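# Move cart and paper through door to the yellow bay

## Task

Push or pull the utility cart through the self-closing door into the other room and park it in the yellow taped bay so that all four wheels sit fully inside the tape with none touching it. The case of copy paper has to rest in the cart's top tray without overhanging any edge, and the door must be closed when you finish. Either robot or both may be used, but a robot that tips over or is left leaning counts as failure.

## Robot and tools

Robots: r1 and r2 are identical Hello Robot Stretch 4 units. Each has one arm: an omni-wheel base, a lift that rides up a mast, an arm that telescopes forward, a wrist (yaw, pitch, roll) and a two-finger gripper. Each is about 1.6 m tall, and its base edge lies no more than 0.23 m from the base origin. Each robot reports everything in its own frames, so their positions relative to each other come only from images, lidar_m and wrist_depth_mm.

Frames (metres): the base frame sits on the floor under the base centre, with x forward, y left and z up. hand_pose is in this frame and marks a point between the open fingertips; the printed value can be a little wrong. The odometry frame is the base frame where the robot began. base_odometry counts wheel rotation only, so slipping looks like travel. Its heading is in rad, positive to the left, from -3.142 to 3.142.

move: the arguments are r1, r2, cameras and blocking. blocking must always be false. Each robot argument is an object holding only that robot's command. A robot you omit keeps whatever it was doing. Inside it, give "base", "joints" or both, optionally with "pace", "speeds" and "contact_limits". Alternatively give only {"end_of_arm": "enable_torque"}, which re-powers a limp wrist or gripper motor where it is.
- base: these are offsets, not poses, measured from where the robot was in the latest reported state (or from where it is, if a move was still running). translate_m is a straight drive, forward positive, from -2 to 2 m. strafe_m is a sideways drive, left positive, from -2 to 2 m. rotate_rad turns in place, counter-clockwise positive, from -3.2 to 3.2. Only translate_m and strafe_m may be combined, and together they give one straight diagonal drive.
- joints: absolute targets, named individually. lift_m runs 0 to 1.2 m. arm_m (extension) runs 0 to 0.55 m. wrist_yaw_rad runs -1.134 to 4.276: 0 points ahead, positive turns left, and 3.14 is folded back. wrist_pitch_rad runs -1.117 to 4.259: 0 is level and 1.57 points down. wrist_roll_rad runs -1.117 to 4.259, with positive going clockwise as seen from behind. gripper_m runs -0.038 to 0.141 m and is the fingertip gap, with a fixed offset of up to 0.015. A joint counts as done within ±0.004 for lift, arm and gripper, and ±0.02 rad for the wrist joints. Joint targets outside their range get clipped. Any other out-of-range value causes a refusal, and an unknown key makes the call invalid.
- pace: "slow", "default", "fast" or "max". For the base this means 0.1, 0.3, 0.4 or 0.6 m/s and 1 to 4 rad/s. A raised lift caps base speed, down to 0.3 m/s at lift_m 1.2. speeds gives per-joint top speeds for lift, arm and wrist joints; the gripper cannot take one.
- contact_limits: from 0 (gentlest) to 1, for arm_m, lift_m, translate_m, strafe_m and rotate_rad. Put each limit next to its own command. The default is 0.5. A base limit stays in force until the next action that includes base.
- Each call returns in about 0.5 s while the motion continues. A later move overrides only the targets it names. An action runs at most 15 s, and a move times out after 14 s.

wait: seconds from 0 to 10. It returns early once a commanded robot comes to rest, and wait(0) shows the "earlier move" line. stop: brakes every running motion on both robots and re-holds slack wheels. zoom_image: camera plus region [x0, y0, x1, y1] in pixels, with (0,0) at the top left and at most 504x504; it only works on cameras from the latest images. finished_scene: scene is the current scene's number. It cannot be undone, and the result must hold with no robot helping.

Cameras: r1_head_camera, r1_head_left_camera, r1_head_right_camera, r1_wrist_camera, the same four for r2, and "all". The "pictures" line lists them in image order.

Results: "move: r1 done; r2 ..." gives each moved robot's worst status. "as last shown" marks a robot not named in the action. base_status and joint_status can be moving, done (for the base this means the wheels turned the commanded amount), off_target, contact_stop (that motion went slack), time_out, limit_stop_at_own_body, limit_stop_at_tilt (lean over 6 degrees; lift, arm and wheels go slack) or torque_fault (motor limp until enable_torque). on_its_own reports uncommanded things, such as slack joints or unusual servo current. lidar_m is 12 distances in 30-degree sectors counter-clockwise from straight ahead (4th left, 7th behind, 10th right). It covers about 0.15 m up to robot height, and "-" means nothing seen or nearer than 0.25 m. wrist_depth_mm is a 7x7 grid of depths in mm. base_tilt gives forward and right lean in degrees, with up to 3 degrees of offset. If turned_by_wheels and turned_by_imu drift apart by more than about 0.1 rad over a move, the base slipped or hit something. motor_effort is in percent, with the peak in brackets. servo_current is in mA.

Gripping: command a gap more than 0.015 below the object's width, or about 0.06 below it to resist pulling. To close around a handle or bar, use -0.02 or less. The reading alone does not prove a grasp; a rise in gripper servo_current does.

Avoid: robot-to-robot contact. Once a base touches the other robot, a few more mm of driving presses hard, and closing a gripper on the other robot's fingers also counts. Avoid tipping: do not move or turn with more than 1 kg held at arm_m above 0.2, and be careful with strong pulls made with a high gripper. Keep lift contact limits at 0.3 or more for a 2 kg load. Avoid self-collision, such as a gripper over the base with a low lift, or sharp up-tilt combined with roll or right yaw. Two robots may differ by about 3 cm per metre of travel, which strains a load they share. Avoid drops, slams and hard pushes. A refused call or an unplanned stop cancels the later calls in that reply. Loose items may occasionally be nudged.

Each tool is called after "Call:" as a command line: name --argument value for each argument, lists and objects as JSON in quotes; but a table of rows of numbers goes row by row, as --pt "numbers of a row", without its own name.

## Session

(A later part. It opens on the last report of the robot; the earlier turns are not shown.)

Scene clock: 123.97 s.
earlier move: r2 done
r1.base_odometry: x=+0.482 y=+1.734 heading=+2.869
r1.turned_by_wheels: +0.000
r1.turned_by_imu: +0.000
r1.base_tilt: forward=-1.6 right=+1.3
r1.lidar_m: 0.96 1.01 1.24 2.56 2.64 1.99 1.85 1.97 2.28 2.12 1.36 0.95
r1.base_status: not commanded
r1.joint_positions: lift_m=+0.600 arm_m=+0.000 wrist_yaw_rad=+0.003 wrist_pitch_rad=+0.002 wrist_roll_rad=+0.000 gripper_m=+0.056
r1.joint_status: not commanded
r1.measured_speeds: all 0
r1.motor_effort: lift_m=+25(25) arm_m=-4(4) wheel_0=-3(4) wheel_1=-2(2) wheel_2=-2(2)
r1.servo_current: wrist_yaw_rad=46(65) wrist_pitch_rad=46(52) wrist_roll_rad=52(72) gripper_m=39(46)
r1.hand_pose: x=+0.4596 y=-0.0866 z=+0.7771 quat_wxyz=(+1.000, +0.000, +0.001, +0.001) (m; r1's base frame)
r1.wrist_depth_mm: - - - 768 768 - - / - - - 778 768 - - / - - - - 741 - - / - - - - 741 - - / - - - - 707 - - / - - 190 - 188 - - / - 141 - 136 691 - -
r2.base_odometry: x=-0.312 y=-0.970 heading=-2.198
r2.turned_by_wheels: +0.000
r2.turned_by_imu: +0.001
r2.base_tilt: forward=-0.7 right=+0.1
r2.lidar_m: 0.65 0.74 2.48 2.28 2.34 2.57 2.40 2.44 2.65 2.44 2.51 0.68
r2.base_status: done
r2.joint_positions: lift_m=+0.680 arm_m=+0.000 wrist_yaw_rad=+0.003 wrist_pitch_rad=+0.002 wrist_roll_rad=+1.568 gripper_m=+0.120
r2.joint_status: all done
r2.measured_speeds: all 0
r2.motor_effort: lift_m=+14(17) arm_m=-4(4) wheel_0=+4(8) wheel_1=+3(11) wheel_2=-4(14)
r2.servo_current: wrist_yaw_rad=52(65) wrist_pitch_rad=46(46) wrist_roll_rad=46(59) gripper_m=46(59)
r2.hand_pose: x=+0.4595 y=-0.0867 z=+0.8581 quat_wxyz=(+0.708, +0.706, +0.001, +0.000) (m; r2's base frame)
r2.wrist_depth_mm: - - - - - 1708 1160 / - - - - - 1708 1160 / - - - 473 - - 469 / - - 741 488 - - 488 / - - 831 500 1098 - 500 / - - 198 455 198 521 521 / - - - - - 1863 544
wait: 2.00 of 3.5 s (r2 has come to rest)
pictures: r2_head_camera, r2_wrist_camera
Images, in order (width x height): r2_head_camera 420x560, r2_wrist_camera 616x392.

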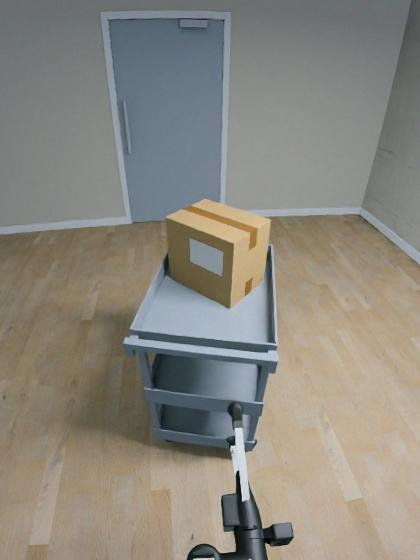

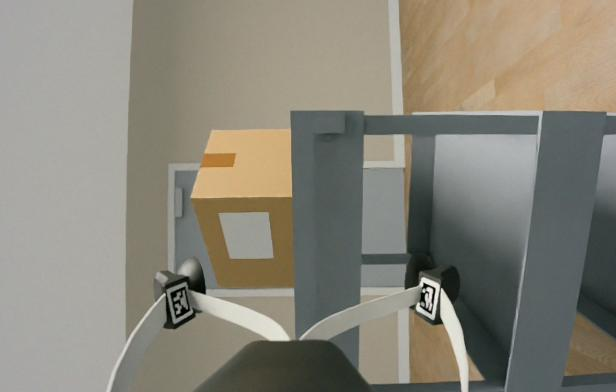

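Call:
move --blocking false --r2 '{"base":{"strafe_m":0.1,"translate_m":0.17},"joints":{"lift_m":0.66,"gripper_m":0.141}}' --cameras '[]'

Call:
wait --seconds 3.5 --cameras '["r2_head_camera","r2_wrist_camera","r2_head_left_camera"]'

Scene clock: 134.10 s.
move: r2 moving
r1: as last shown
r1.lidar_m: 0.96 0.98 1.26 2.57 2.63 1.98 1.88 1.96 2.27 2.14 1.32 0.94
r1.motor_effort: lift_m=+24(25) arm_m=-4(4) wheel_0=-3(4) wheel_1=-1(2) wheel_2=-2(2)
r1.servo_current: wrist_yaw_rad=46(59) wrist_pitch_rad=39(46) wrist_roll_rad=52(59) gripper_m=46(46)
r1.wrist_depth_mm: - - - 759 778 - - / - - - 778 778 - - / - - - - 741 - - / - - - - 741 - - / - - - - 699 - - / - - 190 - 187 - - / - 140 - 137 699 - -
r2.base_odometry: x=-0.316 y=-1.006 heading=-2.198
r2.turned_by_wheels: +0.000
r2.turned_by_imu: +0.000
r2.base_tilt: forward=-0.7 right=+0.0
r2.lidar_m: 0.62 0.71 2.45 2.23 2.30 2.62 2.44 2.50 2.67 2.45 2.51 0.63
r2.base_status: translate_m moving; strafe_m moving
r2.joint_positions: lift_m=+0.660 arm_m=+0.000 wrist_yaw_rad=+0.003 wrist_pitch_rad=+0.002 wrist_roll_rad=+1.568 gripper_m=+0.132
r2.joint_status: lift_m moving; gripper_m moving
r2.measured_speeds: translate_m=+0.120 strafe_m=+0.072 rotate_rad=-0.005 lift_m=-0.009 arm_m=+0.000 wrist_yaw_rad=+0.000 wrist_pitch_rad=+0.000 wrist_roll_rad=+0.000
r2.motor_effort: lift_m=+14(15) arm_m=-4(4) wheel_0=-5(5) wheel_1=+9(11) wheel_2=-12(12)
r2.servo_current: wrist_yaw_rad=33(52) wrist_pitch_rad=33(46) wrist_roll_rad=33(59) gripper_m=59(104)
r2.hand_pose: x=+0.4595 y=-0.0867 z=+0.8381 quat_wxyz=(+0.708, +0.706, +0.001, +0.000) (m; r2's base frame)
r2.wrist_depth_mm: - - - - - 1661 1138 / - - - - - 1708 1098 / - - 831 449 - - 442 / - - 715 455 - - 459 / - - 798 466 - - 473 / - - 217 484 213 484 492 / - - - - - - 508
pictures: none
No camera images: "cameras" was empty.

Scene clock: 135.53 s.
earlier move: r2 done
r1.base_odometry: x=+0.482 y=+1.734 heading=+2.869
r1.turned_by_wheels: +0.000
r1.turned_by_imu: +0.000
r1.base_tilt: forward=-1.6 right=+1.2
r1.lidar_m: 0.96 1.00 1.23 2.55 2.65 1.96 1.88 1.98 2.28 2.13 1.36 0.92
r1.base_status: not commanded
r1.joint_positions: lift_m=+0.600 arm_m=+0.000 wrist_yaw_rad=+0.003 wrist_pitch_rad=+0.002 wrist_roll_rad=+0.000 gripper_m=+0.056
r1.joint_status: not commanded
r1.measured_speeds: all 0
r1.motor_effort: lift_m=+25(25) arm_m=-4(4) wheel_0=-3(4) wheel_1=-1(2) wheel_2=-2(2)
r1.servo_current: wrist_yaw_rad=39(65) wrist_pitch_rad=46(46) wrist_roll_rad=46(65) gripper_m=39(52)
r1.hand_pose: x=+0.4596 y=-0.0866 z=+0.7771 quat_wxyz=(+1.000, +0.000, +0.001, +0.001) (m; r1's base frame)
r1.wrist_depth_mm: - - - 778 778 - - / - - - 778 778 - - / - - - - 759 - - / - - - - 750 - - / - - - - 707 - - / - - 190 - 187 - - / - 140 - 137 691 - -
r2.base_odometry: x=-0.331 y=-1.166 heading=-2.198
r2.turned_by_wheels: +0.000
r2.turned_by_imu: +0.001
r2.base_tilt: forward=-0.7 right=+0.1
r2.lidar_m: 0.51 3.28 2.38 2.20 2.25 2.76 2.57 2.64 2.72 2.54 2.58 0.51
r2.base_status: done
r2.joint_positions: lift_m=+0.660 arm_m=+0.000 wrist_yaw_rad=+0.003 wrist_pitch_rad=+0.002 wrist_roll_rad=+1.568 gripper_m=+0.141
r2.joint_status: all done
r2.measured_speeds: all 0
r2.motor_effort: lift_m=+14(15) arm_m=-4(4) wheel_0=-3(7) wheel_1=+1(12) wheel_2=-4(12)
r2.servo_current: wrist_yaw_rad=39(65) wrist_pitch_rad=39(52) wrist_roll_rad=46(59) gripper_m=52(104)
r2.hand_pose: x=+0.4595 y=-0.0867 z=+0.8381 quat_wxyz=(+0.708, +0.706, +0.001, +0.000) (m; r2's base frame)
r2.wrist_depth_mm: - - - 303 - 1618 - / - - 647 312 - - - / - - 564 322 - - - / - - 621 330 - - - / - - 723 343 - - - / - - - 290 357 203 - / - - - - - 1863 462
wait: 1.43 of 3.5 s (r2 has come to rest)
pictures: r2_head_camera, r2_head_left_camera, r2_wrist_camera
Images, in order (width x height): r2_head_camera 420x560, r2_head_left_camera 420x672, r2_wrist_camera 616x392.

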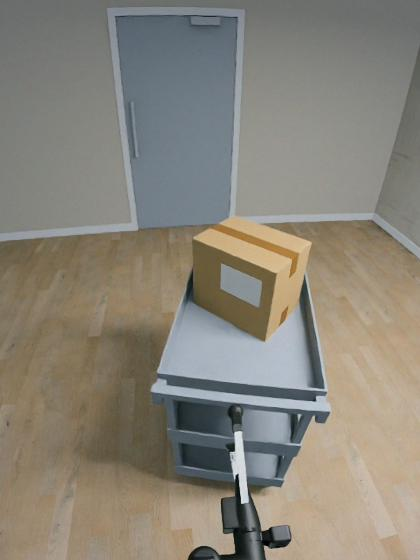

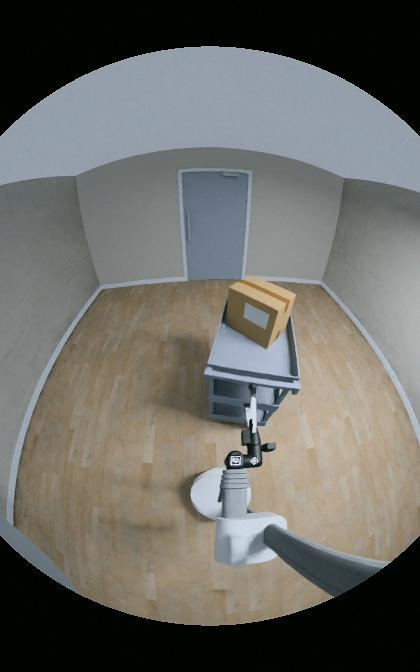

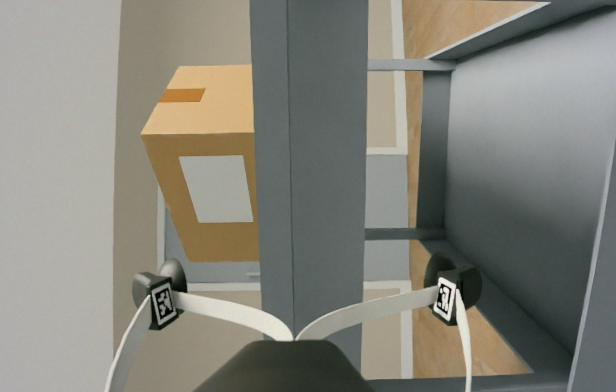

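Call:
move --blocking false --r2 '{"base":{"translate_m":0.16},"pace":"slow","contact_limits":{"translate_m":0.2}}' --cameras '[]'

Call:
wait --seconds 3 --cameras '["r2_head_camera","r2_wrist_camera"]'

Scene clock: 157.00 s.
move: r2 moving
r1: as last shown
r1.base_tilt: forward=-1.6 right=+1.3
r1.lidar_m: 0.97 1.01 1.26 2.56 2.63 1.97 1.88 1.95 2.27 2.11 1.33 0.95
r1.motor_effort: lift_m=+25(25) arm_m=-4(4) wheel_0=-4(4) wheel_1=-1(2) wheel_2=-2(2)
r1.servo_current: wrist_yaw_rad=46(65) wrist_pitch_rad=39(46) wrist_roll_rad=59(65) gripper_m=46(46)
r1.wrist_depth_mm: - - - 768 778 - - / - - - 768 768 - - / - - - - 741 - - / - - - - 750 - - / - - - - 699 - - / - - 190 - 187 - - / - 140 - 137 699 - -
r2.base_odometry: x=-0.338 y=-1.176 heading=-2.198
r2.turned_by_wheels: +0.000
r2.turned_by_imu: +0.001
r2.base_tilt: forward=-0.7 right=+0.1
r2.lidar_m: 0.49 3.29 2.38 2.20 2.24 2.77 2.59 2.64 2.71 2.54 2.59 0.49
r2.base_status: translate_m moving
r2.joint_positions: lift_m=+0.660 arm_m=+0.000 wrist_yaw_rad=+0.003 wrist_pitch_rad=+0.002 wrist_roll_rad=+1.568 gripper_m=+0.141
r2.joint_status: not commanded
r2.measured_speeds: translate_m=+0.048 strafe_m=+0.000 rotate_rad=-0.002 lift_m=+0.000 arm_m=+0.000 wrist_yaw_rad=+0.000 wrist_pitch_rad=+0.000 wrist_roll_rad=+0.000
r2.motor_effort: lift_m=+14(14) arm_m=-4(4) wheel_0=+10(10) wheel_1=+5(6) wheel_2=-9(10)
r2.servo_current: wrist_yaw_rad=39(59) wrist_pitch_rad=46(46) wrist_roll_rad=65(65) gripper_m=52(52)
r2.contact_limits: translate_m 0.2
r2.hand_pose: x=+0.4595 y=-0.0867 z=+0.8381 quat_wxyz=(+0.708, +0.706, +0.001, +0.000) (m; r2's base frame)
r2.wrist_depth_mm: - - - 293 - 1618 - / - - 634 301 - 842 - / - - 549 312 - - - / - - 609 322 - - - / - - 691 334 - - - / - - - 281 340 202 - / - - - - - 1661 462
pictures: none
No camera images: "cameras" was empty.

Scene clock: 159.37 s.
earlier move: r2 done
r1.base_odometry: x=+0.482 y=+1.734 heading=+2.869
r1.turned_by_wheels: +0.000
r1.turned_by_imu: +0.000
r1.base_tilt: forward=-1.6 right=+1.3
r1.lidar_m: 0.97 1.02 1.25 2.55 2.63 1.95 1.87 1.96 2.24 2.10 1.34 0.94
r1.base_status: not commanded
r1.joint_positions: lift_m=+0.600 arm_m=+0.000 wrist_yaw_rad=+0.003 wrist_pitch_rad=+0.002 wrist_roll_rad=+0.000 gripper_m=+0.056
r1.joint_status: not commanded
r1.measured_speeds: all 0
r1.motor_effort: lift_m=+25(25) arm_m=-4(4) wheel_0=-4(4) wheel_1=-1(2) wheel_2=-2(2)
r1.servo_current: wrist_yaw_rad=46(72) wrist_pitch_rad=39(52) wrist_roll_rad=46(72) gripper_m=33(52)
r1.hand_pose: x=+0.4596 y=-0.0866 z=+0.7771 quat_wxyz=(+1.000, +0.000, +0.001, +0.001) (m; r1's base frame)
r1.wrist_depth_mm: - - - 768 778 - - / - - - 768 768 - - / - - - - 750 - - / - - - - 750 - - / - - - - 707 - - / - - 190 - 188 - - / - 141 - 137 699 - -
r2.base_odometry: x=-0.425 y=-1.295 heading=-2.198
r2.turned_by_wheels: +0.000
r2.turned_by_imu: +0.000
r2.base_tilt: forward=-0.6 right=+0.1
r2.lidar_m: 0.39 0.47 2.39 2.22 2.27 2.91 2.70 2.80 2.73 2.53 2.58 0.40
r2.base_status: done
r2.joint_positions: lift_m=+0.660 arm_m=+0.000 wrist_yaw_rad=-0.002 wrist_pitch_rad=+0.000 wrist_roll_rad=+1.568 gripper_m=+0.141
r2.joint_status: not commanded
r2.measured_speeds: all 0
r2.motor_effort: lift_m=+14(14) arm_m=-4(4) wheel_0=+6(11) wheel_1=+4(7) wheel_2=-8(12)
r2.servo_current: wrist_yaw_rad=59(65) wrist_pitch_rad=39(46) wrist_roll_rad=52(65) gripper_m=52(59)
r2.contact_limits: translate_m 0.2
r2.hand_pose: x=+0.4592 y=-0.0879 z=+0.8385 quat_wxyz=(+0.708, +0.706, -0.001, -0.001) (m; r2's base frame)
r2.wrist_depth_mm: - - 564 185 186 707 - / - - 433 191 190 759 - / - 439 415 197 197 778 - / - - 480 202 203 798 - / - - 530 209 210 - - / - - 154 164 213 535 - / - - - - - 1921 473
wait: 2.37 of 3 s (r2 has come to rest)
pictures: r2_head_camera, r2_wrist_camera
Images, in order (width x height): r2_head_camera 420x560, r2_wrist_camera 616x392.

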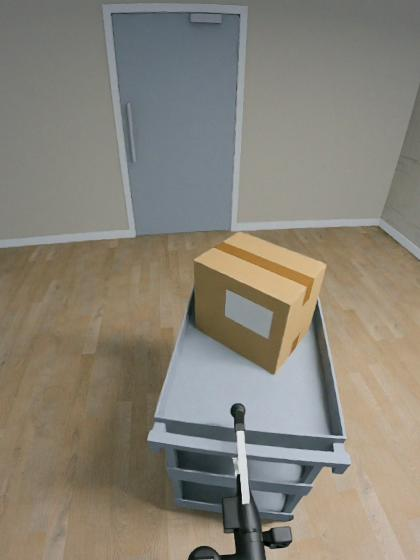

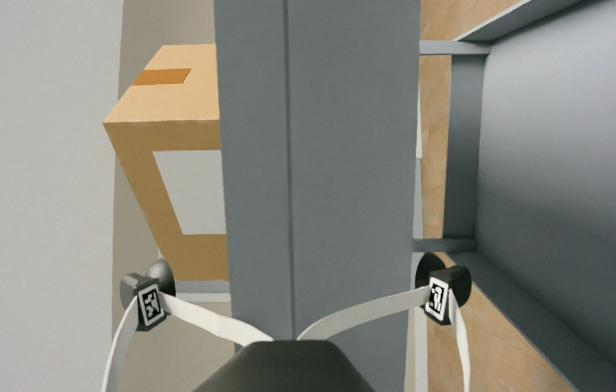

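Call:
move --blocking false --r2 '{"base":{"translate_m":0.03},"pace":"slow","contact_limits":{"translate_m":0.2}}' --cameras '[]'

Call:
wait --seconds 2 --cameras '[]'

Call:
move --blocking false --r2 '{"joints":{"gripper_m":0.0}}' --cameras '[]'

Call:
wait --seconds 3 --cameras '["r2_head_camera","r2_wrist_camera"]'

Scene clock: 168.60 s.
move: r2 moving
r1: as last shown
r1.lidar_m: 0.96 1.01 1.23 2.55 2.63 1.97 1.87 1.96 2.27 2.14 1.38 0.95
r1.motor_effort: lift_m=+25(25) arm_m=-4(4) wheel_0=-3(4) wheel_1=-1(2) wheel_2=-2(2)
r1.servo_current: wrist_yaw_rad=33(65) wrist_pitch_rad=46(46) wrist_roll_rad=52(72) gripper_m=39(46)
r1.wrist_depth_mm: - - - 768 778 - - / - - - 778 778 - - / - - - - 732 - - / - - - - 750 - - / - - - - 699 - - / - - 190 - 188 - - / - 141 - 137 691 - -
r2.base_odometry: x=-0.432 y=-1.305 heading=-2.198
r2.turned_by_wheels: +0.000
r2.turned_by_imu: +0.000
r2.base_tilt: forward=-0.7 right=+0.1
r2.lidar_m: 0.38 0.43 2.41 2.19 2.27 2.95 2.74 2.80 2.71 2.52 2.58 0.38
r2.base_status: translate_m moving
r2.joint_positions: lift_m=+0.660 arm_m=+0.000 wrist_yaw_rad=-0.002 wrist_pitch_rad=+0.000 wrist_roll_rad=+1.568 gripper_m=+0.141
r2.joint_status: not commanded
r2.measured_speeds: translate_m=+0.049 strafe_m=+0.000 rotate_rad=-0.002 lift_m=+0.000 arm_m=+0.000 wrist_yaw_rad=+0.000 wrist_pitch_rad=+0.000 wrist_roll_rad=+0.000
r2.motor_effort: lift_m=+14(14) arm_m=-3(4) wheel_0=+12(13) wheel_1=+7(7) wheel_2=-14(14)
r2.servo_current: wrist_yaw_rad=46(65) wrist_pitch_rad=39(52) wrist_roll_rad=52(52) gripper_m=52(59)
r2.contact_limits: translate_m 0.2
r2.hand_pose: x=+0.4591 y=-0.0879 z=+0.8385 quat_wxyz=(+0.708, +0.706, -0.001, -0.001) (m; r2's base frame)
r2.wrist_depth_mm: - - 127 181 181 707 - / - 525 430 186 187 750 - / - 424 415 191 193 778 - / - - 459 196 198 798 - / - - 530 204 205 - - / - - 148 208 199 504 - / - - - - - 1756 473
pictures: none
No camera images: "cameras" was empty.

Scene clock: 169.47 s.
earlier move: r2 done
r1.base_odometry: x=+0.482 y=+1.734 heading=+2.869
r1.turned_by_wheels: +0.000
r1.turned_by_imu: +0.000
r1.base_tilt: forward=-1.6 right=+1.2
r1.lidar_m: 0.98 1.02 1.25 2.55 2.62 1.98 1.89 1.94 2.27 2.15 1.34 0.93
r1.base_status: not commanded
r1.joint_positions: lift_m=+0.600 arm_m=+0.000 wrist_yaw_rad=+0.003 wrist_pitch_rad=+0.002 wrist_roll_rad=+0.000 gripper_m=+0.056
r1.joint_status: not commanded
r1.measured_speeds: all 0
r1.motor_effort: lift_m=+25(25) arm_m=-4(4) wheel_0=-4(4) wheel_1=-1(2) wheel_2=-2(2)
r1.servo_current: wrist_yaw_rad=46(65) wrist_pitch_rad=39(46) wrist_roll_rad=65(72) gripper_m=39(52)
r1.hand_pose: x=+0.4596 y=-0.0866 z=+0.7771 quat_wxyz=(+1.000, +0.000, +0.001, +0.001) (m; r1's base frame)
r1.wrist_depth_mm: - - - 768 768 - - / - - - 759 778 - - / - - - - 741 - - / - - - - 741 - - / - - - - 699 - - / - - 190 - 187 - - / - 141 - 137 683 - -
r2.base_odometry: x=-0.442 y=-1.319 heading=-2.198
r2.turned_by_wheels: +0.000
r2.turned_by_imu: +0.001
r2.base_tilt: forward=-0.7 right=+0.0
r2.lidar_m: 0.41 0.47 2.37 2.22 2.25 2.95 2.76 2.83 2.70 2.52 2.58 0.40
r2.base_status: done
r2.joint_positions: lift_m=+0.660 arm_m=+0.000 wrist_yaw_rad=-0.002 wrist_pitch_rad=+0.000 wrist_roll_rad=+1.568 gripper_m=+0.141
r2.joint_status: not commanded
r2.measured_speeds: all 0
r2.motor_effort: lift_m=+14(14) arm_m=+0(4) wheel_0=+6(13) wheel_1=+4(7) wheel_2=-6(15)
r2.servo_current: wrist_yaw_rad=39(65) wrist_pitch_rad=46(52) wrist_roll_rad=33(59) gripper_m=59(59)
r2.contact_limits: translate_m 0.2
r2.hand_pose: x=+0.4591 y=-0.0879 z=+0.8385 quat_wxyz=(+0.708, +0.706, -0.001, -0.001) (m; r2's base frame)
r2.wrist_depth_mm: - - 135 188 187 707 - / - 517 430 192 195 759 - / - 449 413 200 203 788 - / - - 488 208 208 842 - / - - 549 216 216 - - / - - 161 164 222 500 517 / - - - - - 1983 466
wait: 0.87 of 2 s (r2 has come to rest)
pictures: none
No camera images: "cameras" was empty.

Scene clock: 169.97 s.
move: r2 moving
r1: as last shown
r1.base_tilt: forward=-1.6 right=+1.3
r1.lidar_m: 0.96 1.01 1.24 2.57 2.66 2.00 1.87 1.99 2.28 2.14 1.33 0.94
r1.motor_effort: lift_m=+25(25) arm_m=-4(4) wheel_0=-3(4) wheel_1=-2(2) wheel_2=-2(2)
r1.servo_current: wrist_yaw_rad=39(59) wrist_pitch_rad=39(46) wrist_roll_rad=33(65) gripper_m=39(46)
r1.wrist_depth_mm: - - - 759 768 - - / - - - 768 768 - - / - - - - 750 - - / - - - - 750 - - / - - - - 707 - - / - - 190 - 187 - - / - 140 - 137 691 - -
r2.base_odometry: x=-0.442 y=-1.319 heading=-2.198
r2.turned_by_wheels: +0.000
r2.turned_by_imu: +0.000
r2.base_tilt: forward=-0.7 right=+0.0
r2.lidar_m: 0.41 0.45 2.39 2.23 2.26 2.95 2.78 2.83 2.71 2.51 2.56 0.40
r2.base_status: not commanded
r2.joint_positions: lift_m=+0.660 arm_m=+0.000 wrist_yaw_rad=-0.002 wrist_pitch_rad=+0.000 wrist_roll_rad=+1.568 gripper_m=+0.129
r2.joint_status: gripper_m moving
r2.measured_speeds: all 0
r2.motor_effort: lift_m=+14(14) arm_m=+2(2) wheel_0=+6(7) wheel_1=+4(4) wheel_2=-6(6)
r2.servo_current: wrist_yaw_rad=52(59) wrist_pitch_rad=39(46) wrist_roll_rad=52(59) gripper_m=98(104)
r2.contact_limits: translate_m 0.2
r2.hand_pose: x=+0.4591 y=-0.0879 z=+0.8385 quat_wxyz=(+0.708, +0.706, -0.001, -0.001) (m; r2's base frame)
r2.wrist_depth_mm: - - 135 189 188 723 - / - 521 433 192 195 759 - / - 445 415 201 203 788 - / - - 488 208 209 831 - / - - 554 215 217 - - / - - 160 223 219 535 - / - - - - - 1921 469
pictures: none
No camera images: "cameras" was empty.

Scene clock: 171.80 s.
earlier move: r2 done
r1.base_odometry: x=+0.482 y=+1.734 heading=+2.869
r1.turned_by_wheels: +0.000
r1.turned_by_imu: +0.000
r1.base_tilt: forward=-1.6 right=+1.2
r1.lidar_m: 0.96 1.02 1.24 2.56 2.64 1.97 1.88 1.96 2.26 2.11 1.35 0.94
r1.base_status: not commanded
r1.joint_positions: lift_m=+0.600 arm_m=+0.000 wrist_yaw_rad=+0.003 wrist_pitch_rad=+0.002 wrist_roll_rad=+0.000 gripper_m=+0.056
r1.joint_status: not commanded
r1.measured_speeds: all 0
r1.motor_effort: lift_m=+24(25) arm_m=-4(4) wheel_0=-3(4) wheel_1=-2(2) wheel_2=-2(2)
r1.servo_current: wrist_yaw_rad=46(72) wrist_pitch_rad=46(52) wrist_roll_rad=39(65) gripper_m=46(52)
r1.hand_pose: x=+0.4596 y=-0.0866 z=+0.7771 quat_wxyz=(+1.000, +0.000, +0.001, +0.001) (m; r1's base frame)
r1.wrist_depth_mm: - - - 778 778 - - / - - - 778 778 - - / - - - - 750 - - / - - - - 750 - - / - - - - 707 - - / - - 190 - 187 - - / - 141 - 137 699 - -
r2.base_odometry: x=-0.442 y=-1.320 heading=-2.198
r2.turned_by_wheels: +0.000
r2.turned_by_imu: +0.000
r2.base_tilt: forward=-0.6 right=+0.0
r2.lidar_m: 0.39 0.45 2.38 2.22 2.25 2.95 2.75 2.81 2.70 2.53 2.59 0.42
r2.base_status: not commanded
r2.joint_positions: lift_m=+0.660 arm_m=+0.000 wrist_yaw_rad=-0.001 wrist_pitch_rad=+0.005 wrist_roll_rad=+1.569 gripper_m=+0.002
r2.joint_status: all done
r2.measured_speeds: all 0
r2.motor_effort: lift_m=+16(16) arm_m=+4(4) wheel_0=+5(7) wheel_1=+3(4) wheel_2=-3(6)
r2.servo_current: wrist_yaw_rad=46(59) wrist_pitch_rad=39(46) wrist_roll_rad=46(65) gripper_m=195(403)
r2.contact_limits: translate_m 0.2
r2.hand_pose: x=+0.4592 y=-0.0878 z=+0.8371 quat_wxyz=(+0.708, +0.706, +0.001, -0.002) (m; r2's base frame)
r2.wrist_depth_mm: - - 133 189 190 707 - / - 484 140 196 196 768 - / - 436 144 203 206 - - / - 512 150 211 212 - - / - - 156 216 217 - - / - - 177 227 180 164 - / - - - - - 1661 -
wait: 1.83 of 3 s (r2 has come to rest)
pictures: r2_head_camera, r2_wrist_camera
Images, in order (width x height): r2_head_camera 420x560, r2_wrist_camera 616x392.

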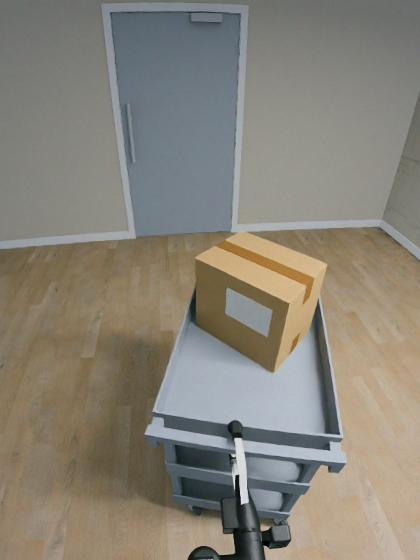

